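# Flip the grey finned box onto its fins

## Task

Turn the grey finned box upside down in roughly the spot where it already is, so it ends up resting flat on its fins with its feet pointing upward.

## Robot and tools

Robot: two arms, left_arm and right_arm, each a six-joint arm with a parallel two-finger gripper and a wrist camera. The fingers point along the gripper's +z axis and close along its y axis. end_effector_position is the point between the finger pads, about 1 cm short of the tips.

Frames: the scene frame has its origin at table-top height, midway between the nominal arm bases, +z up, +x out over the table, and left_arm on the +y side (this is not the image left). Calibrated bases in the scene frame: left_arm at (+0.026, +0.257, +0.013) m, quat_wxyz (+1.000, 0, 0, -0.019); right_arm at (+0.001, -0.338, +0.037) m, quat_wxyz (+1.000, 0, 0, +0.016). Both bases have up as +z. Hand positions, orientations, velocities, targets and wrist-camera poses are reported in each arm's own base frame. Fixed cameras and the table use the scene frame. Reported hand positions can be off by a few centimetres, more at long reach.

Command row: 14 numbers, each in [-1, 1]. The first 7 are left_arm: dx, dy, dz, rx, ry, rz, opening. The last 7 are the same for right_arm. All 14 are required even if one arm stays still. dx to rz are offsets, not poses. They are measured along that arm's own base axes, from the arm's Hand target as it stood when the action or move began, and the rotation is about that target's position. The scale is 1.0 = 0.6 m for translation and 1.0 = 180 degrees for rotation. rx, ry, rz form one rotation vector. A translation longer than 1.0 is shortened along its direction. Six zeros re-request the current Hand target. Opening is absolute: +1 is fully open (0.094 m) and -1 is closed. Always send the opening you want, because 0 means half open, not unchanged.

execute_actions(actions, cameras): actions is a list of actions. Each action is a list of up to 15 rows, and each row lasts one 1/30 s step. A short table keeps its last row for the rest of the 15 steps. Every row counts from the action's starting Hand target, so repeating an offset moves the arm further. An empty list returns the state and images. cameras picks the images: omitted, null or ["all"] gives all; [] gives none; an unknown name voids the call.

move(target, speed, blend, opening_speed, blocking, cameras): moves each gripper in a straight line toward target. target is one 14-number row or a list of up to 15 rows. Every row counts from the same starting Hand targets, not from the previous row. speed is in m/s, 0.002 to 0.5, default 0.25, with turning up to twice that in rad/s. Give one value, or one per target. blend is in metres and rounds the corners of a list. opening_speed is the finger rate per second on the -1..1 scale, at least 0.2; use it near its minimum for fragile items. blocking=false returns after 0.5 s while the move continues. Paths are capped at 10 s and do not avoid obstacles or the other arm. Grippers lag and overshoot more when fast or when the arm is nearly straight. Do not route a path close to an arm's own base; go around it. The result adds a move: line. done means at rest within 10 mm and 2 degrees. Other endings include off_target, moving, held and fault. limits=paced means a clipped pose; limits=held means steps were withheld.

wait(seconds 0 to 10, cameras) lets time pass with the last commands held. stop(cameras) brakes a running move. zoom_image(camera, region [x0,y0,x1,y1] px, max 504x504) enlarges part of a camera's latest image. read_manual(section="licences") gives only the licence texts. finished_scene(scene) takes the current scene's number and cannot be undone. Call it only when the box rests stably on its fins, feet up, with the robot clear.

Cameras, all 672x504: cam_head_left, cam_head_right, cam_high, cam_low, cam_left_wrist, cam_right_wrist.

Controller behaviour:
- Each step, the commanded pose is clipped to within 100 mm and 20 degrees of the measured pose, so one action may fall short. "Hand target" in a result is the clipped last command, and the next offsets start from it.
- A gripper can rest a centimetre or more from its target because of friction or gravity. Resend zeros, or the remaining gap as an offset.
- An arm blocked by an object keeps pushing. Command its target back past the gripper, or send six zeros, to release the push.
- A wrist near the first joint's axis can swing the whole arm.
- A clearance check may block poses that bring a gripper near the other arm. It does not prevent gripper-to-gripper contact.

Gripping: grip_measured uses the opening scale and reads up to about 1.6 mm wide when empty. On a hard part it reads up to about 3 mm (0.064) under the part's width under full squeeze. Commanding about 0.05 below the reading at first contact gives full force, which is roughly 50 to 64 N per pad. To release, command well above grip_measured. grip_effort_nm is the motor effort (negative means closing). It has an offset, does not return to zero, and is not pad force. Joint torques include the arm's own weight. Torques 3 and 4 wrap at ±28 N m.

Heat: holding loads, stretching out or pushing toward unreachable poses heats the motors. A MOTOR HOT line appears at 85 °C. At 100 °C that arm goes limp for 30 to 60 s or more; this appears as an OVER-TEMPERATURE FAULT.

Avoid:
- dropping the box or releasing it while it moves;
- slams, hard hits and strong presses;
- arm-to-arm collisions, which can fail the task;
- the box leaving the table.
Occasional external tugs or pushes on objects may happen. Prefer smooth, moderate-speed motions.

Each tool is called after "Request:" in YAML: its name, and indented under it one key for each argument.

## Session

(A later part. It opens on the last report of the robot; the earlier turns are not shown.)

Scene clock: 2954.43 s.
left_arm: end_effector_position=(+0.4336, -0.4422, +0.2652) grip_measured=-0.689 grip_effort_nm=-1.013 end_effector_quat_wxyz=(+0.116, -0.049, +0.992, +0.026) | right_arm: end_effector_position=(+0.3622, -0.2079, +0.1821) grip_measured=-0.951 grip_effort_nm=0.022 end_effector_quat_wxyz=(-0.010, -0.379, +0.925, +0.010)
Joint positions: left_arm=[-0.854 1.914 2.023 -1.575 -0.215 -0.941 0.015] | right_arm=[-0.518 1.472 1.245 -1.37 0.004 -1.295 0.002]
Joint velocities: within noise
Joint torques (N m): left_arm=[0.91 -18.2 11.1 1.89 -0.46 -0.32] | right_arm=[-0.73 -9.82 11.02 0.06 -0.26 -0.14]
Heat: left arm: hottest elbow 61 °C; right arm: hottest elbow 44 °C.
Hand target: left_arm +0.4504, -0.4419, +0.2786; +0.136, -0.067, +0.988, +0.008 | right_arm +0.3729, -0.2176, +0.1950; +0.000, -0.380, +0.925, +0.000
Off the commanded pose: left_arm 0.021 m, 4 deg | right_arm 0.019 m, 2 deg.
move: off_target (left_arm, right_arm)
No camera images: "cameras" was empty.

Request:
move:
  target: [0.003,-0.04,-0.006,0.024,0.004,0.002,-0.9,0,0,0,0,0,0,-0.95]
  speed: 0.04
  cameras: ["cam_left_wrist","cam_low"]

Request:
zoom_image:
  camera: "cam_low"
  region: [200, 160, 400, 310]

Scene clock: 2966.00 s.
left_arm: end_effector_position=(+0.4345, -0.4573, +0.2668) grip_measured=-0.689 grip_effort_nm=-1.009 end_effector_quat_wxyz=(+0.117, -0.046, +0.990, +0.057) | right_arm: end_effector_position=(+0.3622, -0.2078, +0.1821) grip_measured=-0.951 grip_effort_nm=0.017 end_effector_quat_wxyz=(-0.010, -0.379, +0.925, +0.010)
Joint positions: left_arm=[-0.88 1.995 2.151 -1.675 -0.257 -0.967 0.015] | right_arm=[-0.518 1.472 1.245 -1.37 0.003 -1.296 0.002]
Joint velocities: within noise
Joint torques (N m): left_arm=[-0.09 -16.62 14.54 0.65 -0.58 -0.44] | right_arm=[-1.49 -9.64 11.06 0.12 -0.2 -0.14]
Heat: left arm: hottest elbow 60 °C; right arm: hottest elbow 46 °C.
Hand target: left_arm +0.4522, -0.4659, +0.2750; +0.132, -0.065, +0.988, +0.046 | right_arm +0.3729, -0.2176, +0.1950; +0.000, -0.380, +0.925, +0.000
Off the commanded pose: left_arm 0.021 m, 3 deg | right_arm 0.019 m, 2 deg.
move: off_target (left_arm, right_arm)
Images, in order (width x height): cam_low 672x504, cam_left_wrist 672x504.

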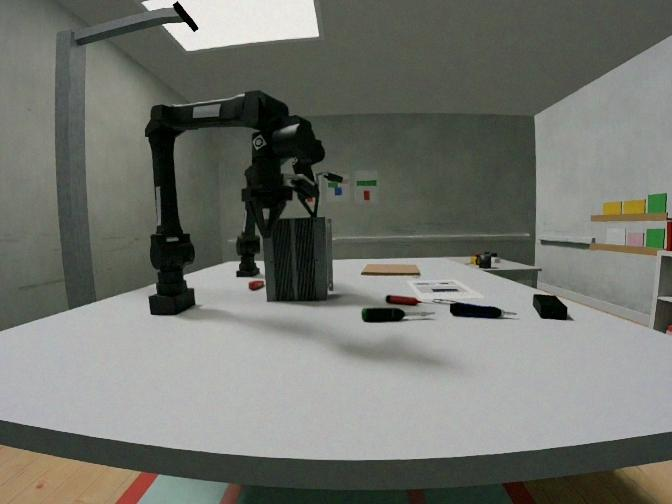

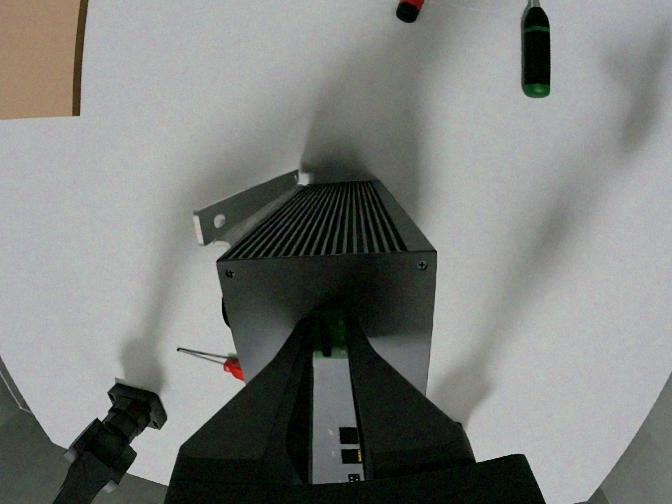

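Scaled by 2.520.

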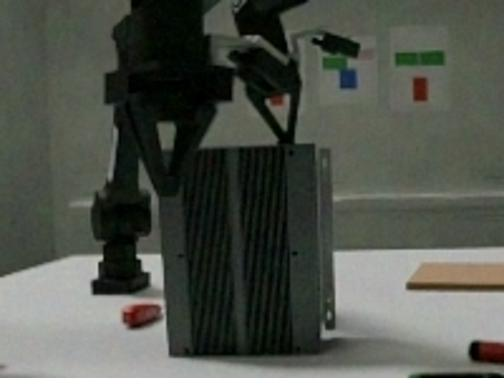

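Request:
execute_actions:
  actions: []
  cameras: ["cam_high","cam_head_right"]

Scene clock: 2981.00 s.
left_arm: end_effector_position=(+0.4346, -0.4574, +0.2668) grip_measured=-0.689 grip_effort_nm=-1.009 end_effector_quat_wxyz=(+0.118, -0.047, +0.990, +0.057) | right_arm: end_effector_position=(+0.3622, -0.2078, +0.1821) grip_measured=-0.951 grip_effort_nm=0.017 end_effector_quat_wxyz=(-0.010, -0.379, +0.925, +0.010)
Joint positions: left_arm=[-0.88 1.996 2.151 -1.675 -0.257 -0.967 0.015] | right_arm=[-0.518 1.472 1.245 -1.37 0.003 -1.296 0.002]
Joint velocities: within noise
Joint torques (N m): left_arm=[0.15 -16.32 14.57 0.64 -0.57 -0.43] | right_arm=[-1.44 -9.76 10.99 0.05 -0.19 -0.15]
Heat: left arm: hottest elbow 59 °C; right arm: hottest elbow 48 °C.
Hand target: left_arm +0.4523, -0.4658, +0.2751; +0.132, -0.065, +0.988, +0.046 | right_arm +0.3729, -0.2176, +0.1950; +0.000, -0.380, +0.925, +0.000
Tool commands: left_gripper/opening=-0.9 right_gripper/opening=-0.95
Off the commanded pose: left_arm 0.021 m, 3 deg | right_arm 0.019 m, 2 deg.
Images, in order (width x height): cam_head_right 672x504, cam_high 672x504.

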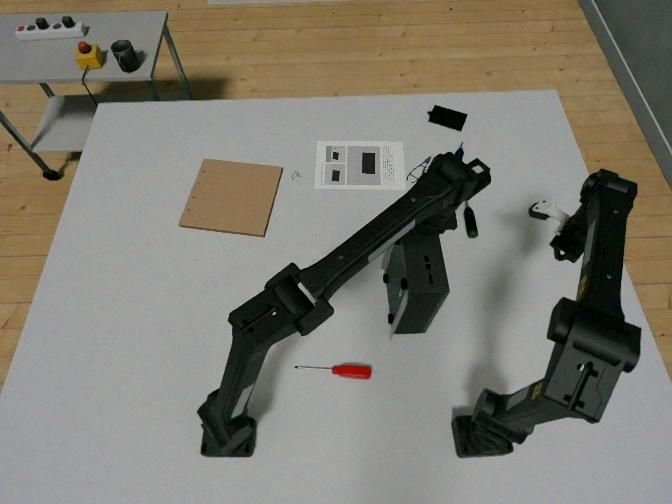

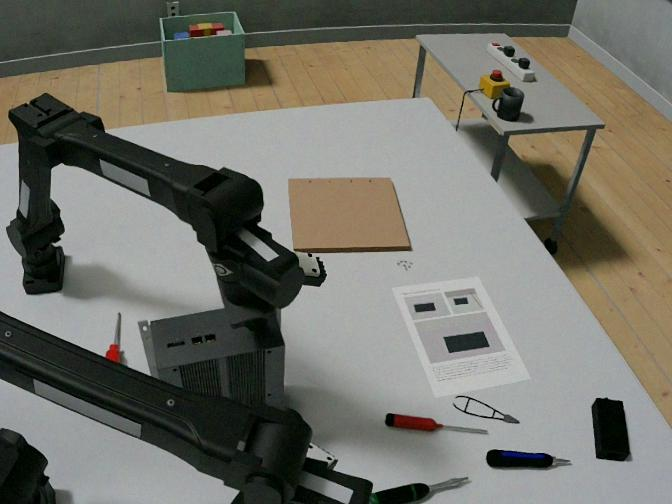

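Request:
move:
  target: [0,0,0,0,0,0,-0.62,0,0,0,0,0,0,-0.95]
  opening_speed: 0.2
  cameras: ["cam_left_wrist"]

Request:
zoom_image:
  camera: "cam_left_wrist"
  region: [200, 160, 450, 385]

Scene clock: 2989.33 s.
left_arm: end_effector_position=(+0.4379, -0.4579, +0.2688) grip_measured=-0.622 grip_effort_nm=0.134 end_effector_quat_wxyz=(+0.122, -0.053, +0.990, +0.055) | right_arm: end_effector_position=(+0.3622, -0.2078, +0.1821) grip_measured=-0.951 grip_effort_nm=0.022 end_effector_quat_wxyz=(-0.010, -0.379, +0.925, +0.010)
Joint positions: left_arm=[-0.877 2 2.162 -1.675 -0.262 -0.976 0.018] | right_arm=[-0.518 1.472 1.245 -1.37 0.003 -1.296 0.002]
Joint velocities: within noise
Joint torques (N m): left_arm=[-0.03 -16.56 13.96 0.58 -0.38 -0.31] | right_arm=[-1.38 -10.11 11.19 0.05 -0.26 -0.12]
Heat: left arm: hottest elbow 59 °C; right arm: hottest elbow 49 °C.
Hand target: left_arm +0.4522, -0.4658, +0.2749; +0.132, -0.065, +0.988, +0.046 | right_arm +0.3729, -0.2176, +0.1950; +0.000, -0.380, +0.925, +0.000
Off the commanded pose: left_arm 0.018 m, 2 deg | right_arm 0.019 m, 2 deg.
move: off_target (left_arm, right_arm)
Images, in order (width x height): cam_left_wrist 672x504.

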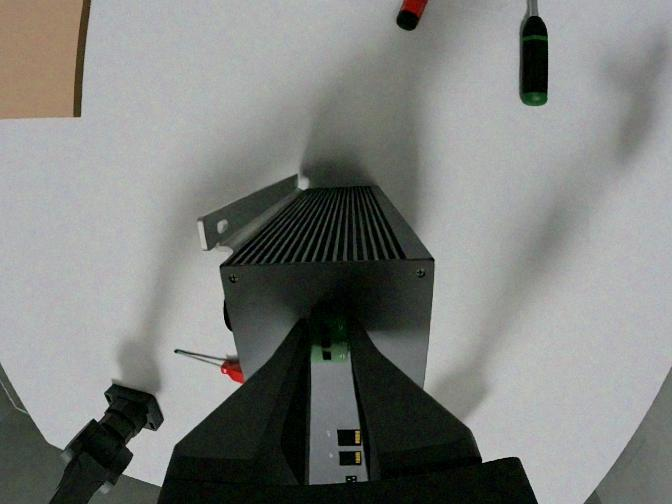

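Scaled by 2.016 from the camera's 672x504 image, which has a finer 960x720 frame.

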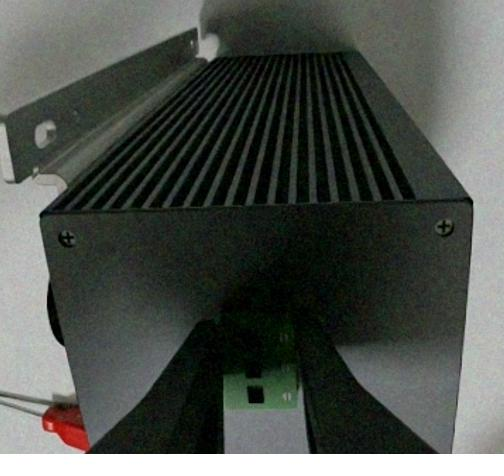

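Request:
move:
  target: [0,0,0,0,0,0,-0.35,0,0,0,0,0,0,-0.95]
  opening_speed: 0.25
  cameras: []

Request:
move:
  target:
    - [-0.027,0.0,0.1,0,0,0,-0.35,0,0,0,0,0,0,-0.95]
    - [-0.06,0.1,0.25,0,0,0,-0.35,0,0,0,0,0,0,-0.95]
  speed: [0.06,0.15]
  blend: 0.02
  cameras: ["cam_left_wrist","cam_low"]

Scene clock: 2998.53 s.
left_arm: end_effector_position=(+0.4382, -0.4581, +0.2672) grip_measured=-0.353 grip_effort_nm=0.129 end_effector_quat_wxyz=(+0.121, -0.054, +0.990, +0.056) | right_arm: end_effector_position=(+0.3622, -0.2078, +0.1821) grip_measured=-0.951 grip_effort_nm=0.017 end_effector_quat_wxyz=(-0.010, -0.379, +0.925, +0.010)
Joint positions: left_arm=[-0.877 2.002 2.162 -1.675 -0.262 -0.978 0.03] | right_arm=[-0.518 1.472 1.245 -1.37 0.003 -1.296 0.002]
Joint velocities: within noise
Joint torques (N m): left_arm=[-0.15 -16.79 14.02 0.57 -0.37 -0.3] | right_arm=[-1.38 -9.99 11.03 0.23 -0.18 -0.12]
Heat: left arm: hottest elbow 59 °C; right arm: hottest elbow 50 °C.
Hand target: left_arm +0.4522, -0.4658, +0.2749; +0.132, -0.065, +0.988, +0.046 | right_arm +0.3729, -0.2176, +0.1950; +0.000, -0.380, +0.925, +0.000
Off the commanded pose: left_arm 0.018 m, 2 deg | right_arm 0.019 m, 2 deg.
move: off_target (left_arm, right_arm)
No camera images: "cameras" was empty.

Scene clock: 3001.00 s.
left_arm: end_effector_position=(+0.4130, -0.4092, +0.4270) grip_measured=-0.352 grip_effort_nm=0.134 end_effector_quat_wxyz=(+0.208, -0.054, +0.976, -0.044) | right_arm: end_effector_position=(+0.3622, -0.2078, +0.1821) grip_measured=-0.951 grip_effort_nm=0.022 end_effector_quat_wxyz=(-0.010, -0.379, +0.925, +0.010)
Joint positions: left_arm=[-0.86 1.747 2.185 -1.675 -0.273 -0.923 0.03] | right_arm=[-0.518 1.472 1.245 -1.37 0.003 -1.296 0.002]
Joint velocities: within noise
Joint torques (N m): left_arm=[-0.15 -14.86 8.53 1.1 -0.28 -0.08] | right_arm=[-1.49 -9.05 11 0.02 -0.21 -0.11]
Heat: left arm: hottest elbow 59 °C; right arm: hottest elbow 50 °C.
Hand target: left_arm +0.4162, -0.4058, +0.4250; +0.132, -0.065, +0.988, +0.046 | right_arm +0.3729, -0.2176, +0.1950; +0.000, -0.380, +0.925, +0.000
Off the commanded pose: left_arm 0.005 m, 14 deg | right_arm 0.019 m, 2 deg.
joint sent to its limit (left arm) — joint 4 (wrist pitch), lower limit. The joint targets are off in orientation, not in position.
move: off_target (left_arm, right_arm)
Images, in order (width x height): cam_low 672x504, cam_left_wrist 672x504.

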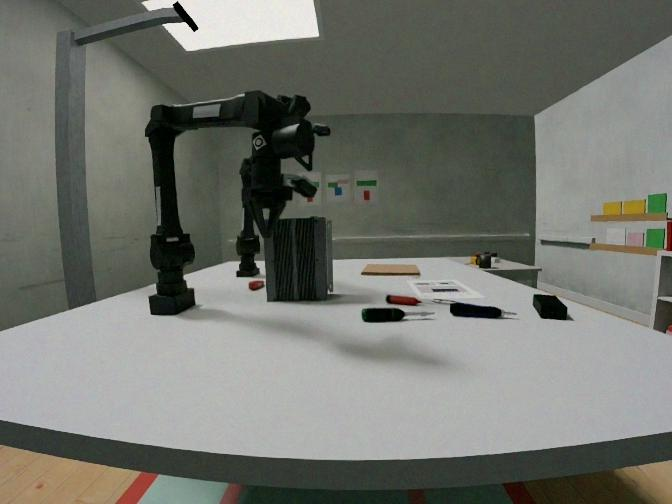

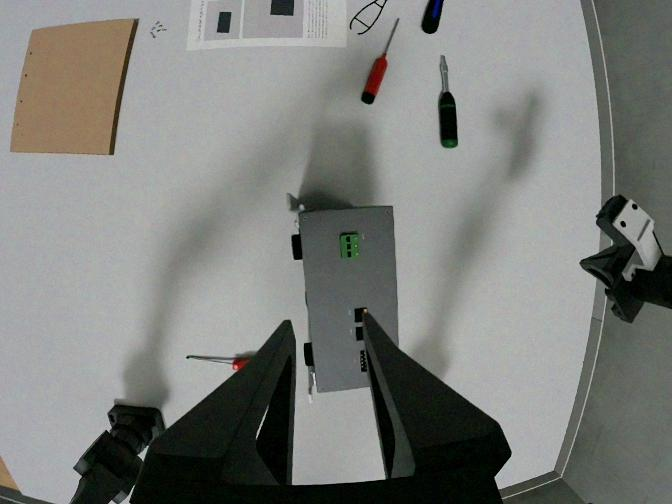

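Request:
move:
  target:
    - [-0.16,0.5,-0.05,-0.0295,0.0846,-0.0417,-0.35,0,0.05,0.22,0,0,0,-0.4]
    - [-0.16,0.576,-0.125,-0.0295,0.0846,-0.0417,-0.35,0.025,0.531,0.275,0.1177,-0.2578,-0.2092,-0.4]
  speed: [0.25,0.2]
  blend: 0.03
  opening_speed: 0.5
  cameras: ["cam_right_wrist","cam_head_left","cam_low"]

Scene clock: 3197.37 s.
left_arm: end_effector_position=(+0.3198, -0.0638, +0.3523) grip_measured=-0.352 grip_effort_nm=0.134 end_effector_quat_wxyz=(+0.070, -0.001, +0.997, -0.016) | right_arm: end_effector_position=(+0.3872, +0.0950, +0.3538) grip_measured=-0.401 grip_effort_nm=0.066 end_effector_quat_wxyz=(+0.412, -0.035, +0.911, +0.010)
Joint positions: left_arm=[-0.193 1.127 1.375 -1.675 0.005 -0.196 0.03] | right_arm=[0.327 0.899 1.025 -0.867 0.197 0.163 0.028]
Joint velocities: within noise
Joint torques (N m): left_arm=[0.03 -4.78 8.68 0.76 -0.07 -0.07] | right_arm=[0.62 -3.72 8.95 2.58 0.23 0.02]
Heat: left arm: hottest elbow 49 °C; right arm: hottest elbow 54 °C.
Hand target: left_arm +0.3202, -0.0602, +0.3500; -0.001, +0.000, +1.000, -0.001 | right_arm +0.3879, +0.1009, +0.3601; +0.422, -0.034, +0.906, +0.017
Off the commanded pose: left_arm 0.004 m, 8 deg | right_arm 0.009 m, 2 deg.
joint sent to its limit (left arm) — joint 4 (wrist pitch), lower limit. The joint targets are off in orientation, not in position.
move: off_target (left_arm)
Images, in order (width x height): cam_head_left 672x504, cam_low 672x504, cam_right_wrist 672x504.

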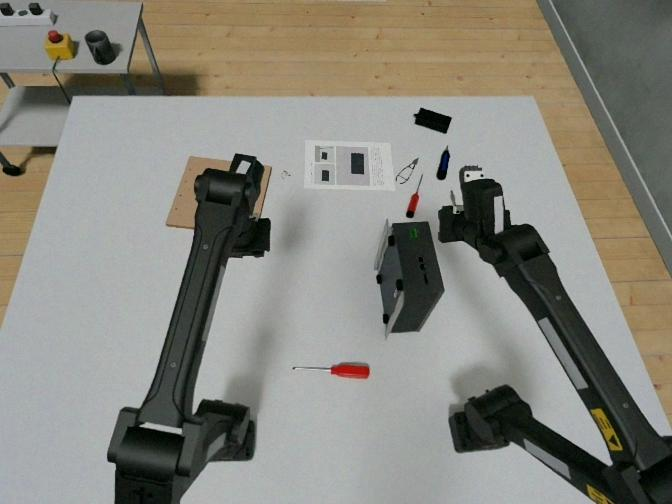

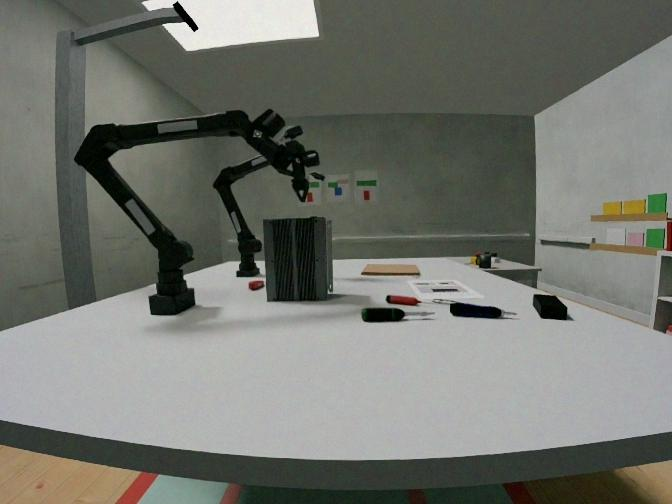

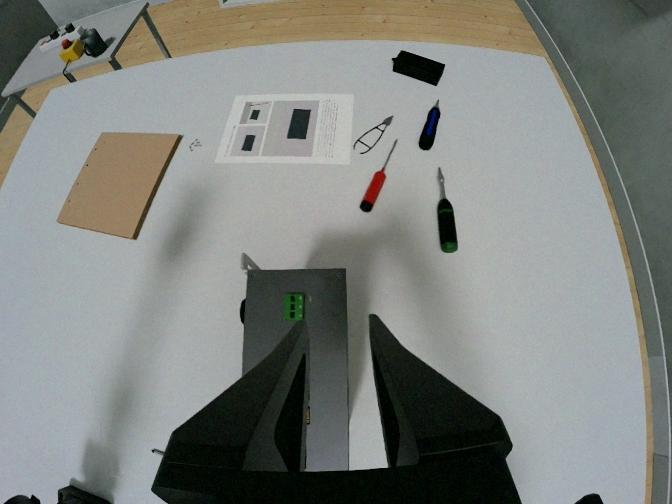

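Request:
move:
  target: [0,0,0,0,0,0,-0.35,-0.0153,0.0568,-0.11,0,0,0.0222,-0.4]
  speed: 0.12
  cameras: ["cam_right_wrist"]

Request:
zoom_image:
  camera: "cam_right_wrist"
  region: [200, 220, 420, 460]

Scene clock: 3225.93 s.
left_arm: end_effector_position=(+0.3198, -0.0638, +0.3523) grip_measured=-0.352 grip_effort_nm=0.134 end_effector_quat_wxyz=(+0.070, -0.001, +0.997, -0.016) | right_arm: end_effector_position=(+0.3777, +0.1290, +0.2872) grip_measured=-0.401 grip_effort_nm=0.071 end_effector_quat_wxyz=(+0.411, -0.067, +0.909, +0.024)
Joint positions: left_arm=[-0.193 1.127 1.375 -1.675 0.005 -0.196 0.03] | right_arm=[0.423 0.895 0.849 -0.699 0.217 0.181 0.028]
Joint velocities: within noise
Joint torques (N m): left_arm=[-0.09 -4.84 8.72 0.76 -0.06 -0.06] | right_arm=[0.32 -3.72 9.09 2.45 0.21 0.07]
Heat: left arm: hottest elbow 51 °C; right arm: hottest elbow 50 °C.
Hand target: left_arm +0.3201, -0.0602, +0.3500; -0.001, +0.000, +1.000, -0.001 | right_arm +0.3787, +0.1352, +0.2940; +0.422, -0.066, +0.904, +0.031
Off the commanded pose: left_arm 0.004 m, 8 deg | right_arm 0.009 m, 2 deg.
joint sent to its limit (left arm) — joint 4 (wrist pitch), lower limit. The joint targets are off in orientation, not in position.
move: off_target (left_arm)
Images, in order (width x height): cam_right_wrist 672x504.

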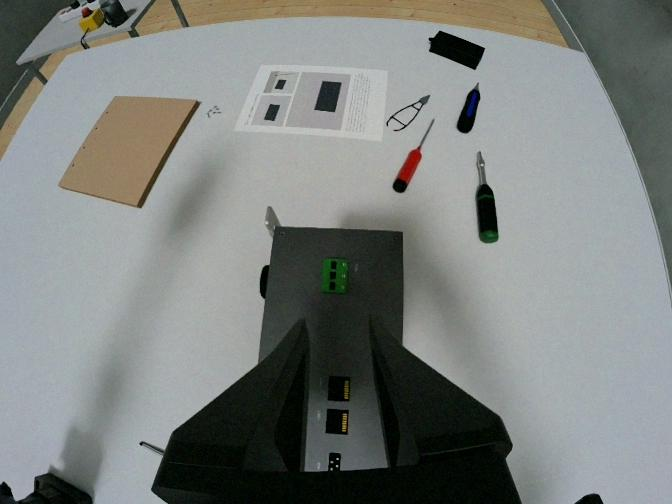

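Scaled by 2.100 from the camera's 672x504 image, which has a finer 960x720 frame.

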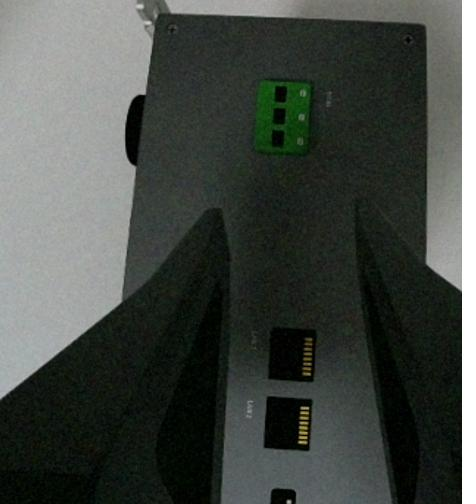

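Request:
move:
  target: [0,0,0,0,0,0,-0.35,0.0238,0.003,-0.0433,0,0,-0.0167,-0.4]
  speed: 0.08
  cameras: ["cam_right_wrist"]

Request:
zoom_image:
  camera: "cam_right_wrist"
  region: [230, 200, 440, 400]

Scene clock: 3258.83 s.
left_arm: end_effector_position=(+0.3198, -0.0638, +0.3523) grip_measured=-0.352 grip_effort_nm=0.134 end_effector_quat_wxyz=(+0.070, -0.001, +0.997, -0.016) | right_arm: end_effector_position=(+0.3906, +0.1297, +0.2637) grip_measured=-0.401 grip_effort_nm=0.071 end_effector_quat_wxyz=(+0.414, -0.043, +0.909, +0.013)
Joint positions: left_arm=[-0.193 1.127 1.375 -1.675 0.005 -0.196 0.03] | right_arm=[0.43 0.943 0.812 -0.616 0.262 0.221 0.028]
Joint velocities: within noise
Joint torques (N m): left_arm=[0.15 -4.84 8.7 0.77 -0.04 -0.07] | right_arm=[0.67 -2.96 9.32 2.44 0.27 0.08]
Heat: left arm: hottest elbow 51 °C; right arm: hottest elbow 49 °C.
Hand target: left_arm +0.3201, -0.0602, +0.3500; -0.001, +0.000, +1.000, -0.001 | right_arm +0.3930, +0.1370, +0.2682; +0.422, -0.042, +0.905, +0.020
Off the commanded pose: left_arm 0.004 m, 8 deg | right_arm 0.009 m, 1 deg.
joint sent to its limit (left arm) — joint 4 (wrist pitch), lower limit. The joint targets are off in orientation, not in position.
move: off_target (left_arm)
Images, in order (width x height): cam_right_wrist 672x504.

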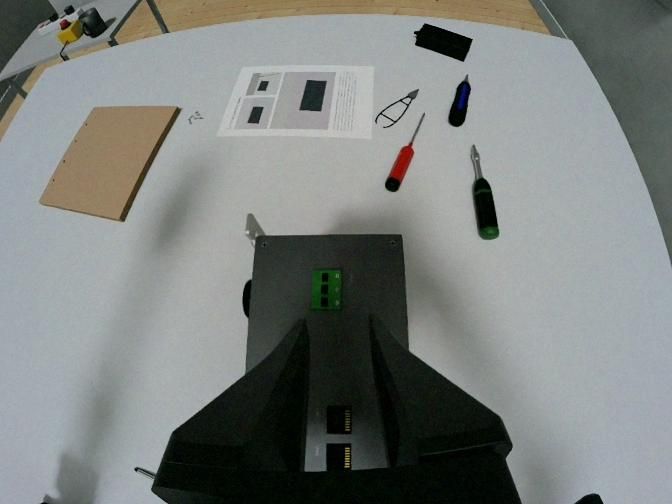

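Scaled by 2.400 from the camera's 672x504 image, which has a finer 960x720 frame.

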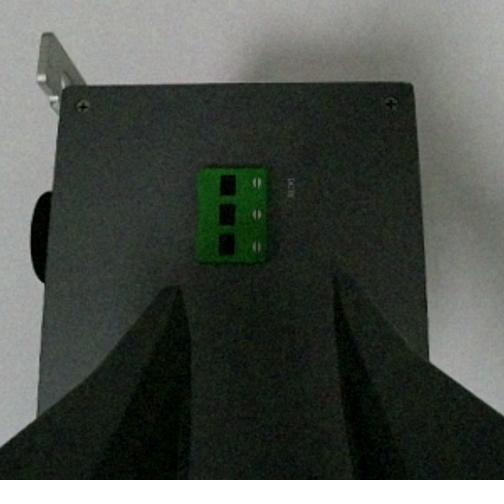

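Request:
move:
  target: [0,0,0,0,0,0,-0.35,0.04,0.008,-0.0412,0,0,0,-0.4]
  speed: 0.04
  cameras: ["cam_right_wrist"]

Request:
zoom_image:
  camera: "cam_right_wrist"
  region: [250, 240, 430, 400]

Scene clock: 3276.53 s.
left_arm: end_effector_position=(+0.3198, -0.0638, +0.3523) grip_measured=-0.352 grip_effort_nm=0.129 end_effector_quat_wxyz=(+0.070, -0.001, +0.997, -0.016) | right_arm: end_effector_position=(+0.4124, +0.1410, +0.2413) grip_measured=-0.401 grip_effort_nm=0.066 end_effector_quat_wxyz=(+0.417, -0.043, +0.908, +0.018)
Joint positions: left_arm=[-0.193 1.127 1.375 -1.675 0.005 -0.196 0.03] | right_arm=[0.43 1.027 0.799 -0.511 0.255 0.222 0.028]
Joint velocities: within noise
Joint torques (N m): left_arm=[0.09 -4.89 8.73 0.76 -0.05 -0.06] | right_arm=[-0.62 -4.54 8.84 2.5 -0.05 -0.09]
Heat: left arm: hottest elbow 51 °C; right arm: hottest elbow 48 °C.
Hand target: left_arm +0.3201, -0.0602, +0.3500; -0.001, +0.000, +1.000, -0.001 | right_arm +0.4170, +0.1417, +0.2433; +0.422, -0.042, +0.905, +0.020
Off the commanded pose: left_arm 0.004 m, 8 deg | right_arm 0.005 m, 1 deg.
joint sent to its limit (left arm) — joint 4 (wrist pitch), lower limit. The joint targets are off in orientation, not in position.
move: off_target (left_arm)
Images, in order (width x height): cam_right_wrist 672x504.

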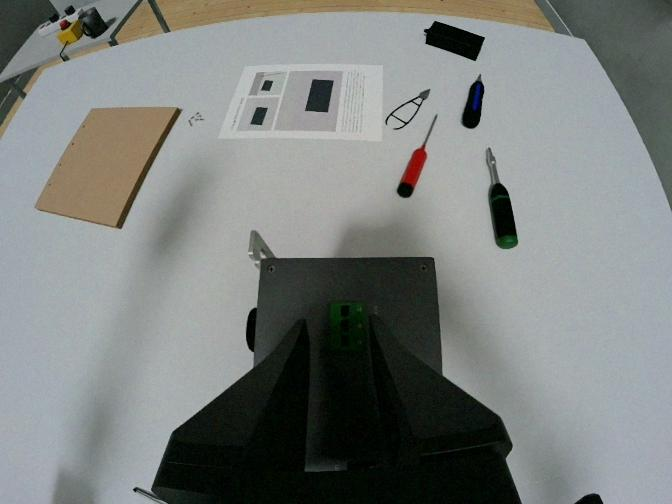

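Scaled by 2.800 from the camera's 672x504 image, which has a finer 960x720 frame.

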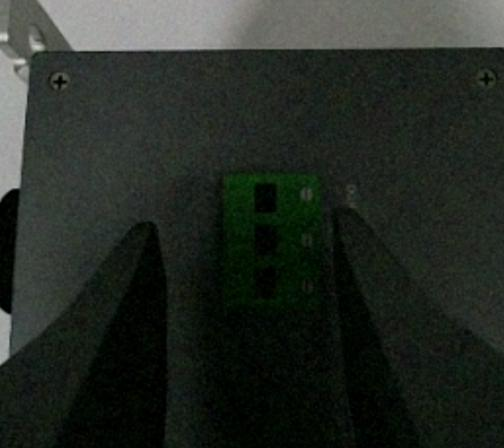

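Request:
move:
  target: [0,0,0,0,0,0,-0.35,0.002,-0.0075,-0.0075,0,0,0,-0.4]
  speed: 0.02
  cameras: ["cam_right_wrist","cam_low"]

Request:
zoom_image:
  camera: "cam_right_wrist"
  region: [250, 240, 430, 400]

Request:
zoom_image:
  camera: "cam_low"
  region: [240, 170, 360, 260]

Scene clock: 3289.67 s.
left_arm: end_effector_position=(+0.3198, -0.0638, +0.3523) grip_measured=-0.352 grip_effort_nm=0.139 end_effector_quat_wxyz=(+0.070, -0.001, +0.997, -0.016) | right_arm: end_effector_position=(+0.4121, +0.1411, +0.2376) grip_measured=-0.401 grip_effort_nm=0.061 end_effector_quat_wxyz=(+0.417, -0.045, +0.908, +0.022)
Joint positions: left_arm=[-0.193 1.127 1.375 -1.675 0.005 -0.196 0.03] | right_arm=[0.426 1.027 0.788 -0.497 0.244 0.219 0.028]
Joint velocities: within noise
Joint torques (N m): left_arm=[0.03 -4.72 8.68 0.77 -0.06 -0.06] | right_arm=[-2.61 -3.96 8.83 2.55 -0.07 -0.14]
Heat: left arm: hottest elbow 51 °C; right arm: hottest elbow 48 °C.
Hand target: left_arm +0.3201, -0.0602, +0.3500; -0.001, +0.000, +1.000, -0.001 | right_arm +0.4182, +0.1372, +0.2388; +0.422, -0.042, +0.905, +0.020
Off the commanded pose: left_arm 0.004 m, 8 deg | right_arm 0.007 m, 1 deg.
joint sent to its limit (left arm) — joint 4 (wrist pitch), lower limit. The joint targets are off in orientation, not in position.
move: off_target (left_arm)
Images, in order (width x height): cam_low 672x504, cam_right_wrist 672x504.

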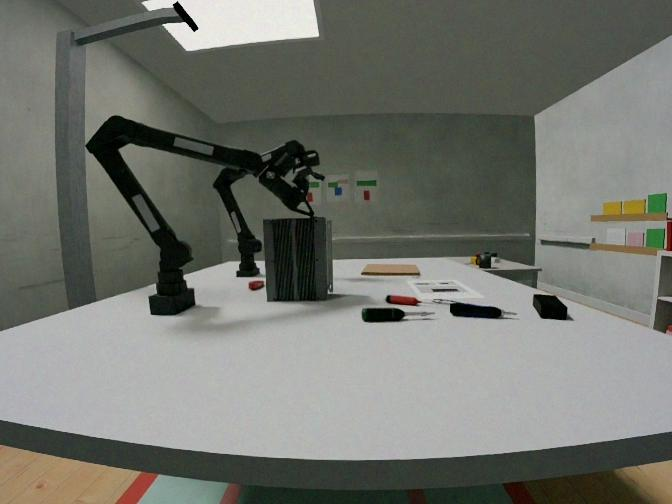

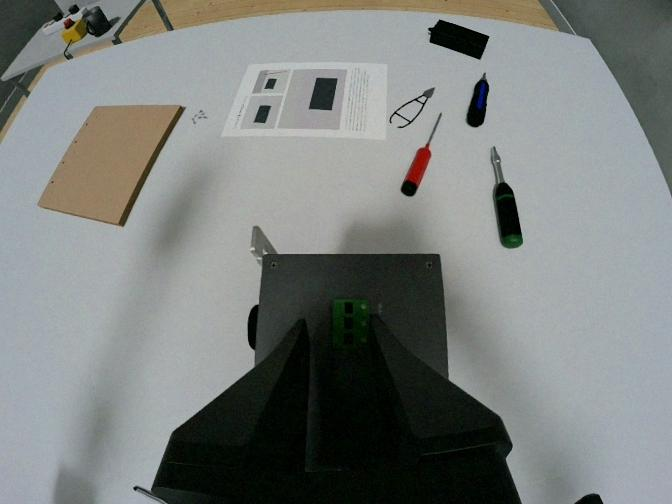

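Scaled by 2.800 from the camera's 672x504 image, which has a finer 960x720 frame.

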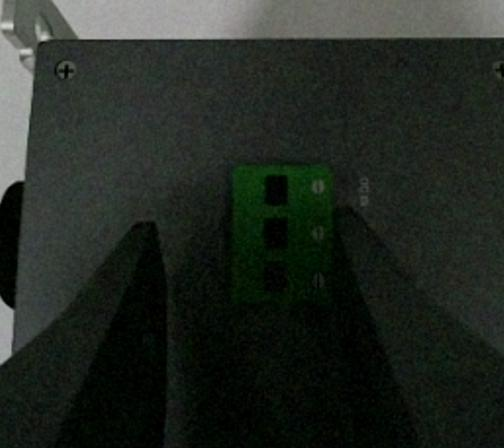

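Scaled by 4.200.

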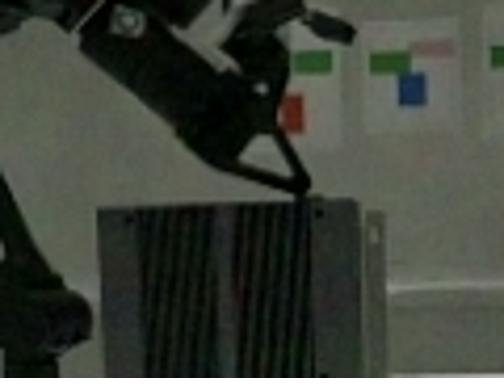

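Request:
move:
  target: [0,0,0,0,0,0,-0.35,0.002,-0.009,-0.008,0,0,0,-0.4]
  speed: 0.02
  cameras: ["cam_right_wrist","cam_low"]

Request:
zoom_image:
  camera: "cam_right_wrist"
  region: [250, 240, 430, 400]

Request:
zoom_image:
  camera: "cam_low"
  region: [240, 170, 360, 260]

Scene clock: 3301.13 s.
left_arm: end_effector_position=(+0.3198, -0.0638, +0.3523) grip_measured=-0.352 grip_effort_nm=0.134 end_effector_quat_wxyz=(+0.070, -0.001, +0.997, -0.016) | right_arm: end_effector_position=(+0.4135, +0.1355, +0.2330) grip_measured=-0.401 grip_effort_nm=0.066 end_effector_quat_wxyz=(+0.417, -0.044, +0.907, +0.022)
Joint positions: left_arm=[-0.193 1.127 1.375 -1.675 0.005 -0.196 0.03] | right_arm=[0.409 1.027 0.775 -0.48 0.231 0.208 0.028]
Joint velocities: within noise
Joint torques (N m): left_arm=[0.21 -4.89 8.69 0.77 -0.06 -0.06] | right_arm=[-2.02 -4.07 8.85 2.52 -0.07 -0.15]
Heat: left arm: hottest elbow 51 °C; right arm: hottest elbow 49 °C.
Hand target: left_arm +0.3201, -0.0602, +0.3500; -0.001, +0.000, +1.000, -0.001 | right_arm +0.4195, +0.1318, +0.2341; +0.422, -0.042, +0.905, +0.020
Off the commanded pose: left_arm 0.004 m, 8 deg | right_arm 0.007 m, 1 deg.
joint sent to its limit (left arm) — joint 4 (wrist pitch), lower limit. The joint targets are off in orientation, not in position.
move: off_target (left_arm)
Images, in order (width x height): cam_low 672x504, cam_right_wrist 672x504.

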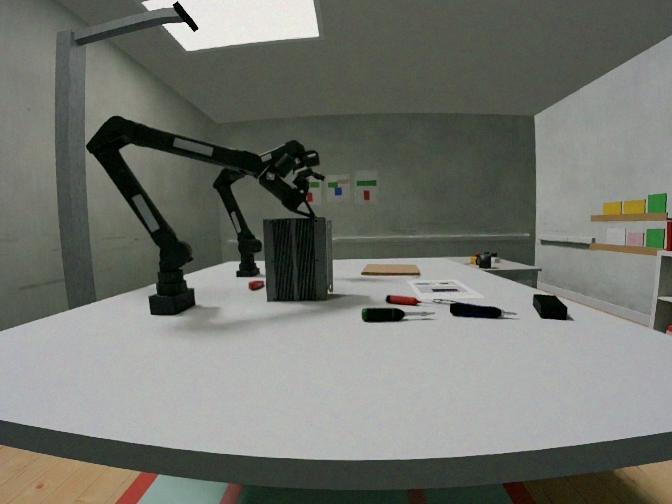

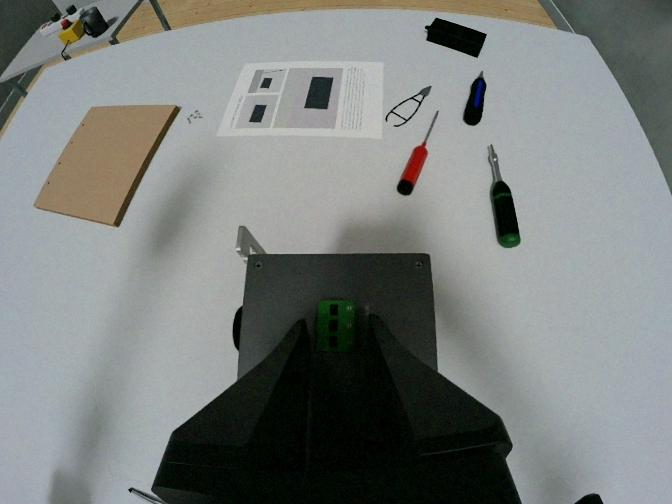

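Scaled by 2.800 from the camera's 672x504 image, which has a finer 960x720 frame.

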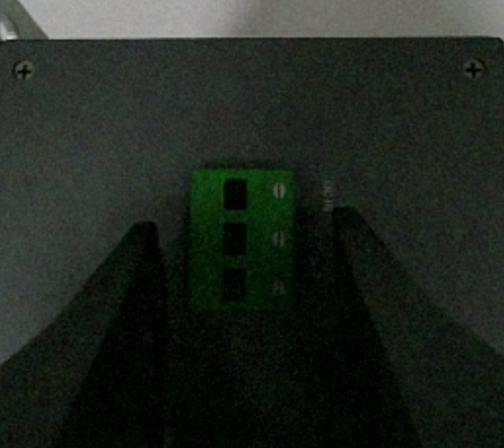

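Scaled by 4.200.

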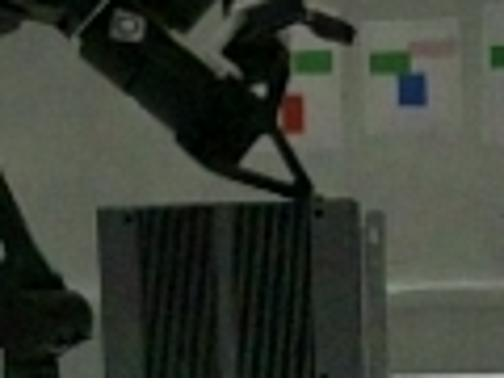

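Request:
move:
  target: [0,0,0,0,0,0,-0.35,0,0.002,-0.011,0,0,0,-0.4]
  speed: 0.02
  cameras: ["cam_right_wrist","cam_low"]

Request:
zoom_image:
  camera: "cam_right_wrist"
  region: [250, 240, 430, 400]

Request:
zoom_image:
  camera: "cam_low"
  region: [240, 170, 360, 260]

Scene clock: 3310.40 s.
left_arm: end_effector_position=(+0.3198, -0.0638, +0.3523) grip_measured=-0.352 grip_effort_nm=0.134 end_effector_quat_wxyz=(+0.070, -0.001, +0.997, -0.016) | right_arm: end_effector_position=(+0.4151, +0.1363, +0.2315) grip_measured=-0.401 grip_effort_nm=0.061 end_effector_quat_wxyz=(+0.423, -0.044, +0.905, +0.024)
Joint positions: left_arm=[-0.193 1.127 1.375 -1.675 0.005 -0.196 0.03] | right_arm=[0.409 1.029 0.766 -0.456 0.231 0.207 0.028]
Joint velocities: within noise
Joint torques (N m): left_arm=[0.03 -4.78 8.7 0.79 -0.05 -0.07] | right_arm=[-1.73 -4.25 8.42 2.4 0.07 -0.11]
Heat: left arm: hottest elbow 51 °C; right arm: hottest elbow 49 °C.
Hand target: left_arm +0.3201, -0.0602, +0.3500; -0.001, +0.000, +1.000, -0.001 | right_arm +0.4195, +0.1330, +0.2275; +0.422, -0.042, +0.905, +0.020
Off the commanded pose: left_arm 0.004 m, 8 deg | right_arm 0.007 m, 0 deg.
joint sent to its limit (left arm) — joint 4 (wrist pitch), lower limit. The joint targets are off in orientation, not in position.
move: off_target (left_arm)
Images, in order (width x height): cam_low 672x504, cam_right_wrist 672x504.

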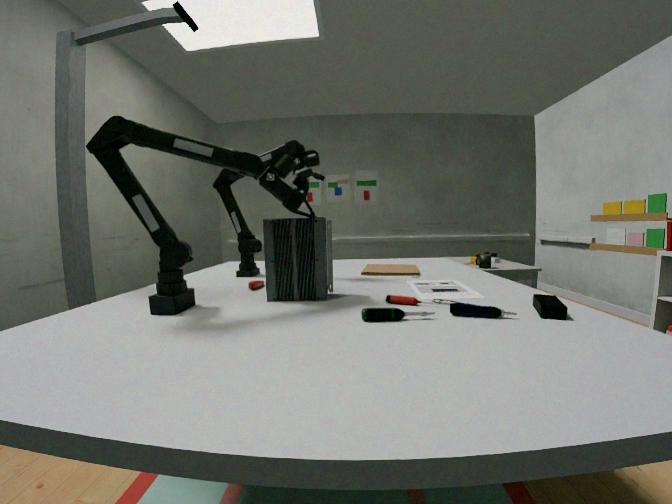

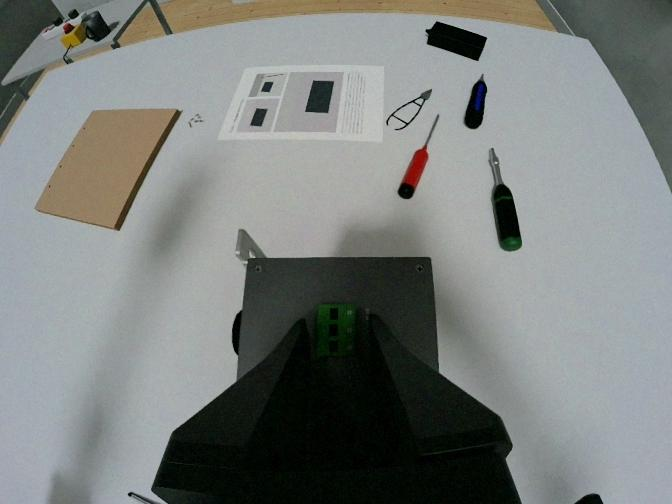

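Scaled by 2.800 from the camera's 672x504 image, which has a finer 960x720 frame.

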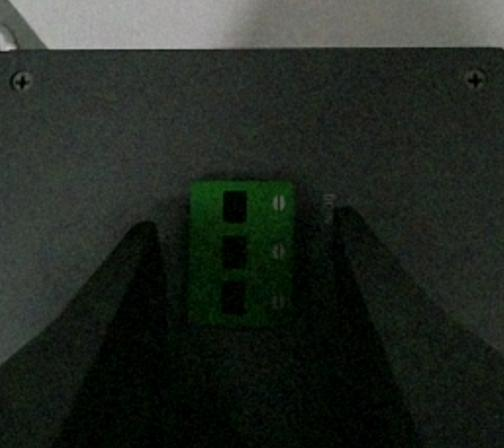

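Scaled by 4.200.

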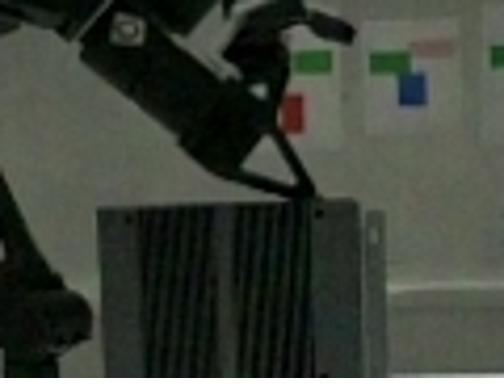

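Request:
move:
  target: [0,0,0,0,0,0,-0.35,-0.0067,0.002,0.005,0,0,0,-0.4]
  speed: 0.02
  cameras: []

Request:
move:
  target: [0,0,0,0,0,0,-0.35,0,0,0,0,0,0,-0.9]
  opening_speed: 0.25
  cameras: ["cam_right_wrist"]

Request:
zoom_image:
  camera: "cam_right_wrist"
  region: [250, 240, 430, 400]

Scene clock: 3322.17 s.
left_arm: end_effector_position=(+0.3198, -0.0638, +0.3523) grip_measured=-0.352 grip_effort_nm=0.129 end_effector_quat_wxyz=(+0.070, -0.001, +0.997, -0.016) | right_arm: end_effector_position=(+0.4152, +0.1358, +0.2314) grip_measured=-0.401 grip_effort_nm=0.061 end_effector_quat_wxyz=(+0.423, -0.043, +0.905, +0.023)
Joint positions: left_arm=[-0.193 1.127 1.375 -1.675 0.005 -0.196 0.03] | right_arm=[0.409 1.029 0.766 -0.456 0.234 0.207 0.028]
Joint velocities: within noise
Joint torques (N m): left_arm=[-0.03 -4.84 8.73 0.76 -0.05 -0.06] | right_arm=[-0.73 -4.31 8.44 1.92 0.23 -0.09]
Heat: left arm: hottest elbow 51 °C; right arm: hottest elbow 48 °C.
Hand target: left_arm +0.3201, -0.0602, +0.3500; -0.001, +0.000, +1.000, -0.001 | right_arm +0.4154, +0.1342, +0.2303; +0.422, -0.042, +0.905, +0.020
Off the commanded pose: left_arm 0.004 m, 8 deg | right_arm 0.002 m, 0 deg.
joint sent to its limit (left arm) — joint 4 (wrist pitch), lower limit. The joint targets are off in orientation, not in position.
move: off_target (left_arm)
No camera images: "cameras" was empty.

Scene clock: 3324.37 s.
left_arm: end_effector_position=(+0.3198, -0.0638, +0.3523) grip_measured=-0.352 grip_effort_nm=0.134 end_effector_quat_wxyz=(+0.070, -0.001, +0.997, -0.016) | right_arm: end_effector_position=(+0.4152, +0.1358, +0.2314) grip_measured=-0.680 grip_effort_nm=-1.043 end_effector_quat_wxyz=(+0.423, -0.043, +0.905, +0.023)
Joint positions: left_arm=[-0.193 1.127 1.375 -1.675 0.005 -0.196 0.03] | right_arm=[0.409 1.029 0.766 -0.456 0.234 0.207 0.015]
Joint velocities: within noise
Joint torques (N m): left_arm=[-0.09 -4.95 8.69 0.77 -0.05 -0.06] | right_arm=[-0.97 -5.19 8.55 1.83 0.23 -0.07]
Heat: left arm: hottest elbow 51 °C; right arm: hottest elbow 48 °C.
Hand target: left_arm +0.3201, -0.0602, +0.3500; -0.001, +0.000, +1.000, -0.001 | right_arm +0.4154, +0.1342, +0.2303; +0.422, -0.042, +0.905, +0.020
Off the commanded pose: left_arm 0.004 m, 8 deg | right_arm 0.002 m, 0 deg.
joint sent to its limit (left arm) — joint 4 (wrist pitch), lower limit. The joint targets are off in orientation, not in position.
move: off_target (left_arm)
Images, in order (width x height): cam_right_wrist 672x504.

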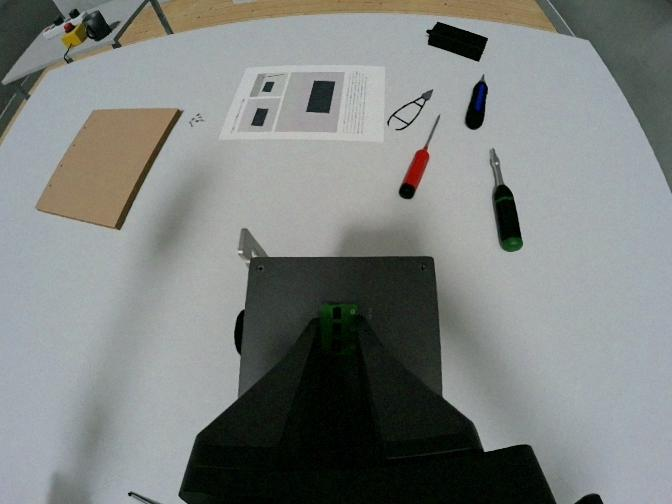

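Scaled by 2.800 from the camera's 672x504 image, which has a finer 960x720 frame.

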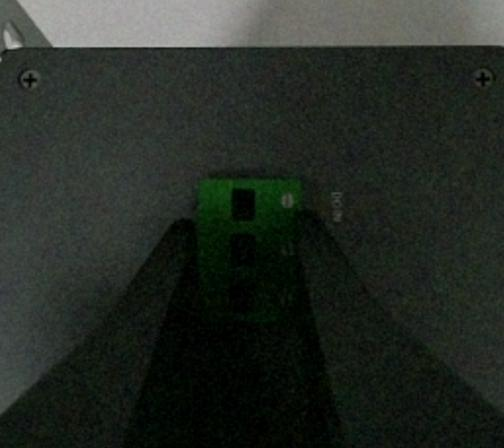

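Request:
move:
  target: [0,0,0,0,0,0,-0.35,0.005,-0.078,0.022,0.0443,0.0034,0,-0.9]
  speed: 0.05
  cameras: ["cam_right_wrist"]

Request:
zoom_image:
  camera: "cam_right_wrist"
  region: [250, 240, 430, 400]

Scene clock: 3345.00 s.
left_arm: end_effector_position=(+0.3198, -0.0638, +0.3523) grip_measured=-0.352 grip_effort_nm=0.134 end_effector_quat_wxyz=(+0.070, -0.001, +0.997, -0.016) | right_arm: end_effector_position=(+0.4158, +0.0979, +0.2356) grip_measured=-0.681 grip_effort_nm=-1.038 end_effector_quat_wxyz=(+0.411, -0.015, +0.907, +0.092)
Joint positions: left_arm=[-0.193 1.127 1.375 -1.675 0.005 -0.196 0.03] | right_arm=[0.231 0.981 0.747 -0.468 -0.004 0.199 0.015]
Joint velocities: within noise
Joint torques (N m): left_arm=[-0.03 -4.89 8.68 0.79 -0.05 -0.07] | right_arm=[-2.49 -5.01 9.32 1.94 0.07 -0.23]
Heat: left arm: hottest elbow 51 °C; right arm: hottest elbow 47 °C.
Hand target: left_arm +0.3201, -0.0602, +0.3500; -0.001, +0.000, +1.000, -0.001 | right_arm +0.4183, +0.0874, +0.2436; +0.419, -0.013, +0.904, +0.083
Off the commanded pose: left_arm 0.004 m, 8 deg | right_arm 0.013 m, 1 deg.
joint sent to its limit (left arm) — joint 4 (wrist pitch), lower limit. The joint targets are off in orientation, not in position.
move: off_target (left_arm, right_arm)
Images, in order (width x height): cam_right_wrist 672x504.

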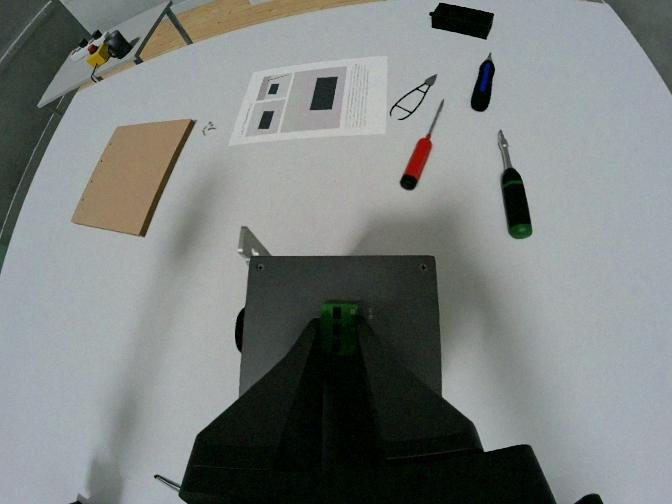

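Scaled by 2.800 from the camera's 672x504 image, which has a finer 960x720 frame.

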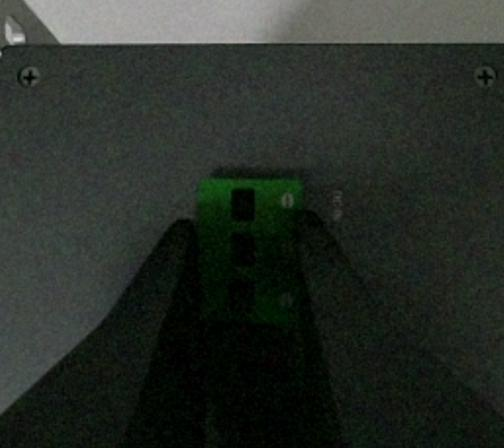

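Request:
move:
  target:
    - [0,0,0,0,0,0,-0.35,0.0087,-0.0623,0.001,0.0443,0.0034,0,-0.9]
    - [0,0,0,0,0,0,-0.35,0.0142,-0.121,-0.0085,0.0887,0.0068,0,-0.9]
  speed: 0.05
  blend: 0.01
  cameras: ["cam_right_wrist"]

Request:
zoom_image:
  camera: "cam_right_wrist"
  region: [250, 240, 430, 400]

Scene clock: 3358.53 s.
left_arm: end_effector_position=(+0.3198, -0.0638, +0.3523) grip_measured=-0.352 grip_effort_nm=0.134 end_effector_quat_wxyz=(+0.070, -0.001, +0.997, -0.016) | right_arm: end_effector_position=(+0.4167, +0.0199, +0.2264) grip_measured=-0.681 grip_effort_nm=-1.038 end_effector_quat_wxyz=(+0.386, +0.052, +0.896, +0.212)
Joint positions: left_arm=[-0.193 1.127 1.375 -1.675 0.005 -0.196 0.03] | right_arm=[-0.128 1 0.724 -0.468 -0.442 0.185 0.015]
Joint velocities: within noise
Joint torques (N m): left_arm=[-0.09 -4.84 8.69 0.77 -0.06 -0.07] | right_arm=[-1.44 -3.9 9.62 3.06 -0.38 -0.18]
Heat: left arm: hottest elbow 51 °C; right arm: hottest elbow 49 °C.
Hand target: left_arm +0.3201, -0.0602, +0.3500; -0.001, +0.000, +1.000, -0.001 | right_arm +0.4269, +0.0149, +0.2384; +0.407, +0.046, +0.888, +0.208
Off the commanded pose: left_arm 0.004 m, 8 deg | right_arm 0.017 m, 3 deg.
joint sent to its limit (left arm) — joint 4 (wrist pitch), lower limit. The joint targets are off in orientation, not in position.
move: off_target (left_arm, right_arm)
Images, in order (width x height): cam_right_wrist 672x504.

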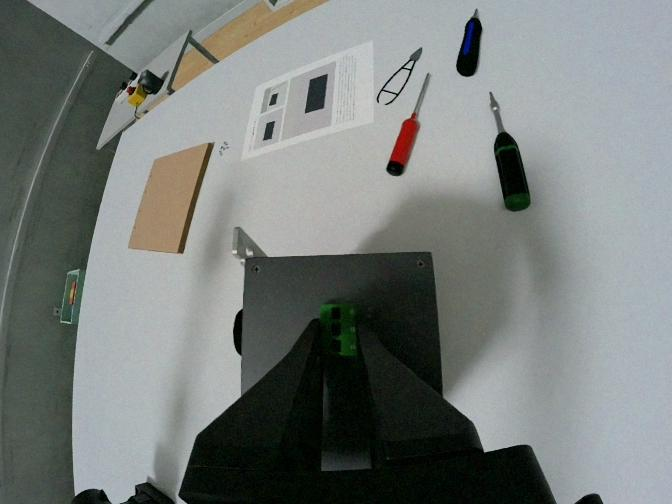

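Scaled by 2.800 from the camera's 672x504 image, which has a finer 960x720 frame.

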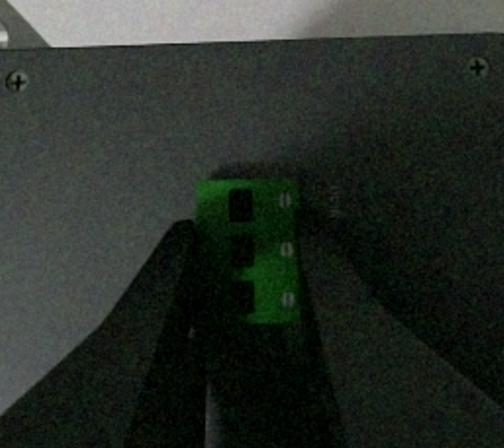

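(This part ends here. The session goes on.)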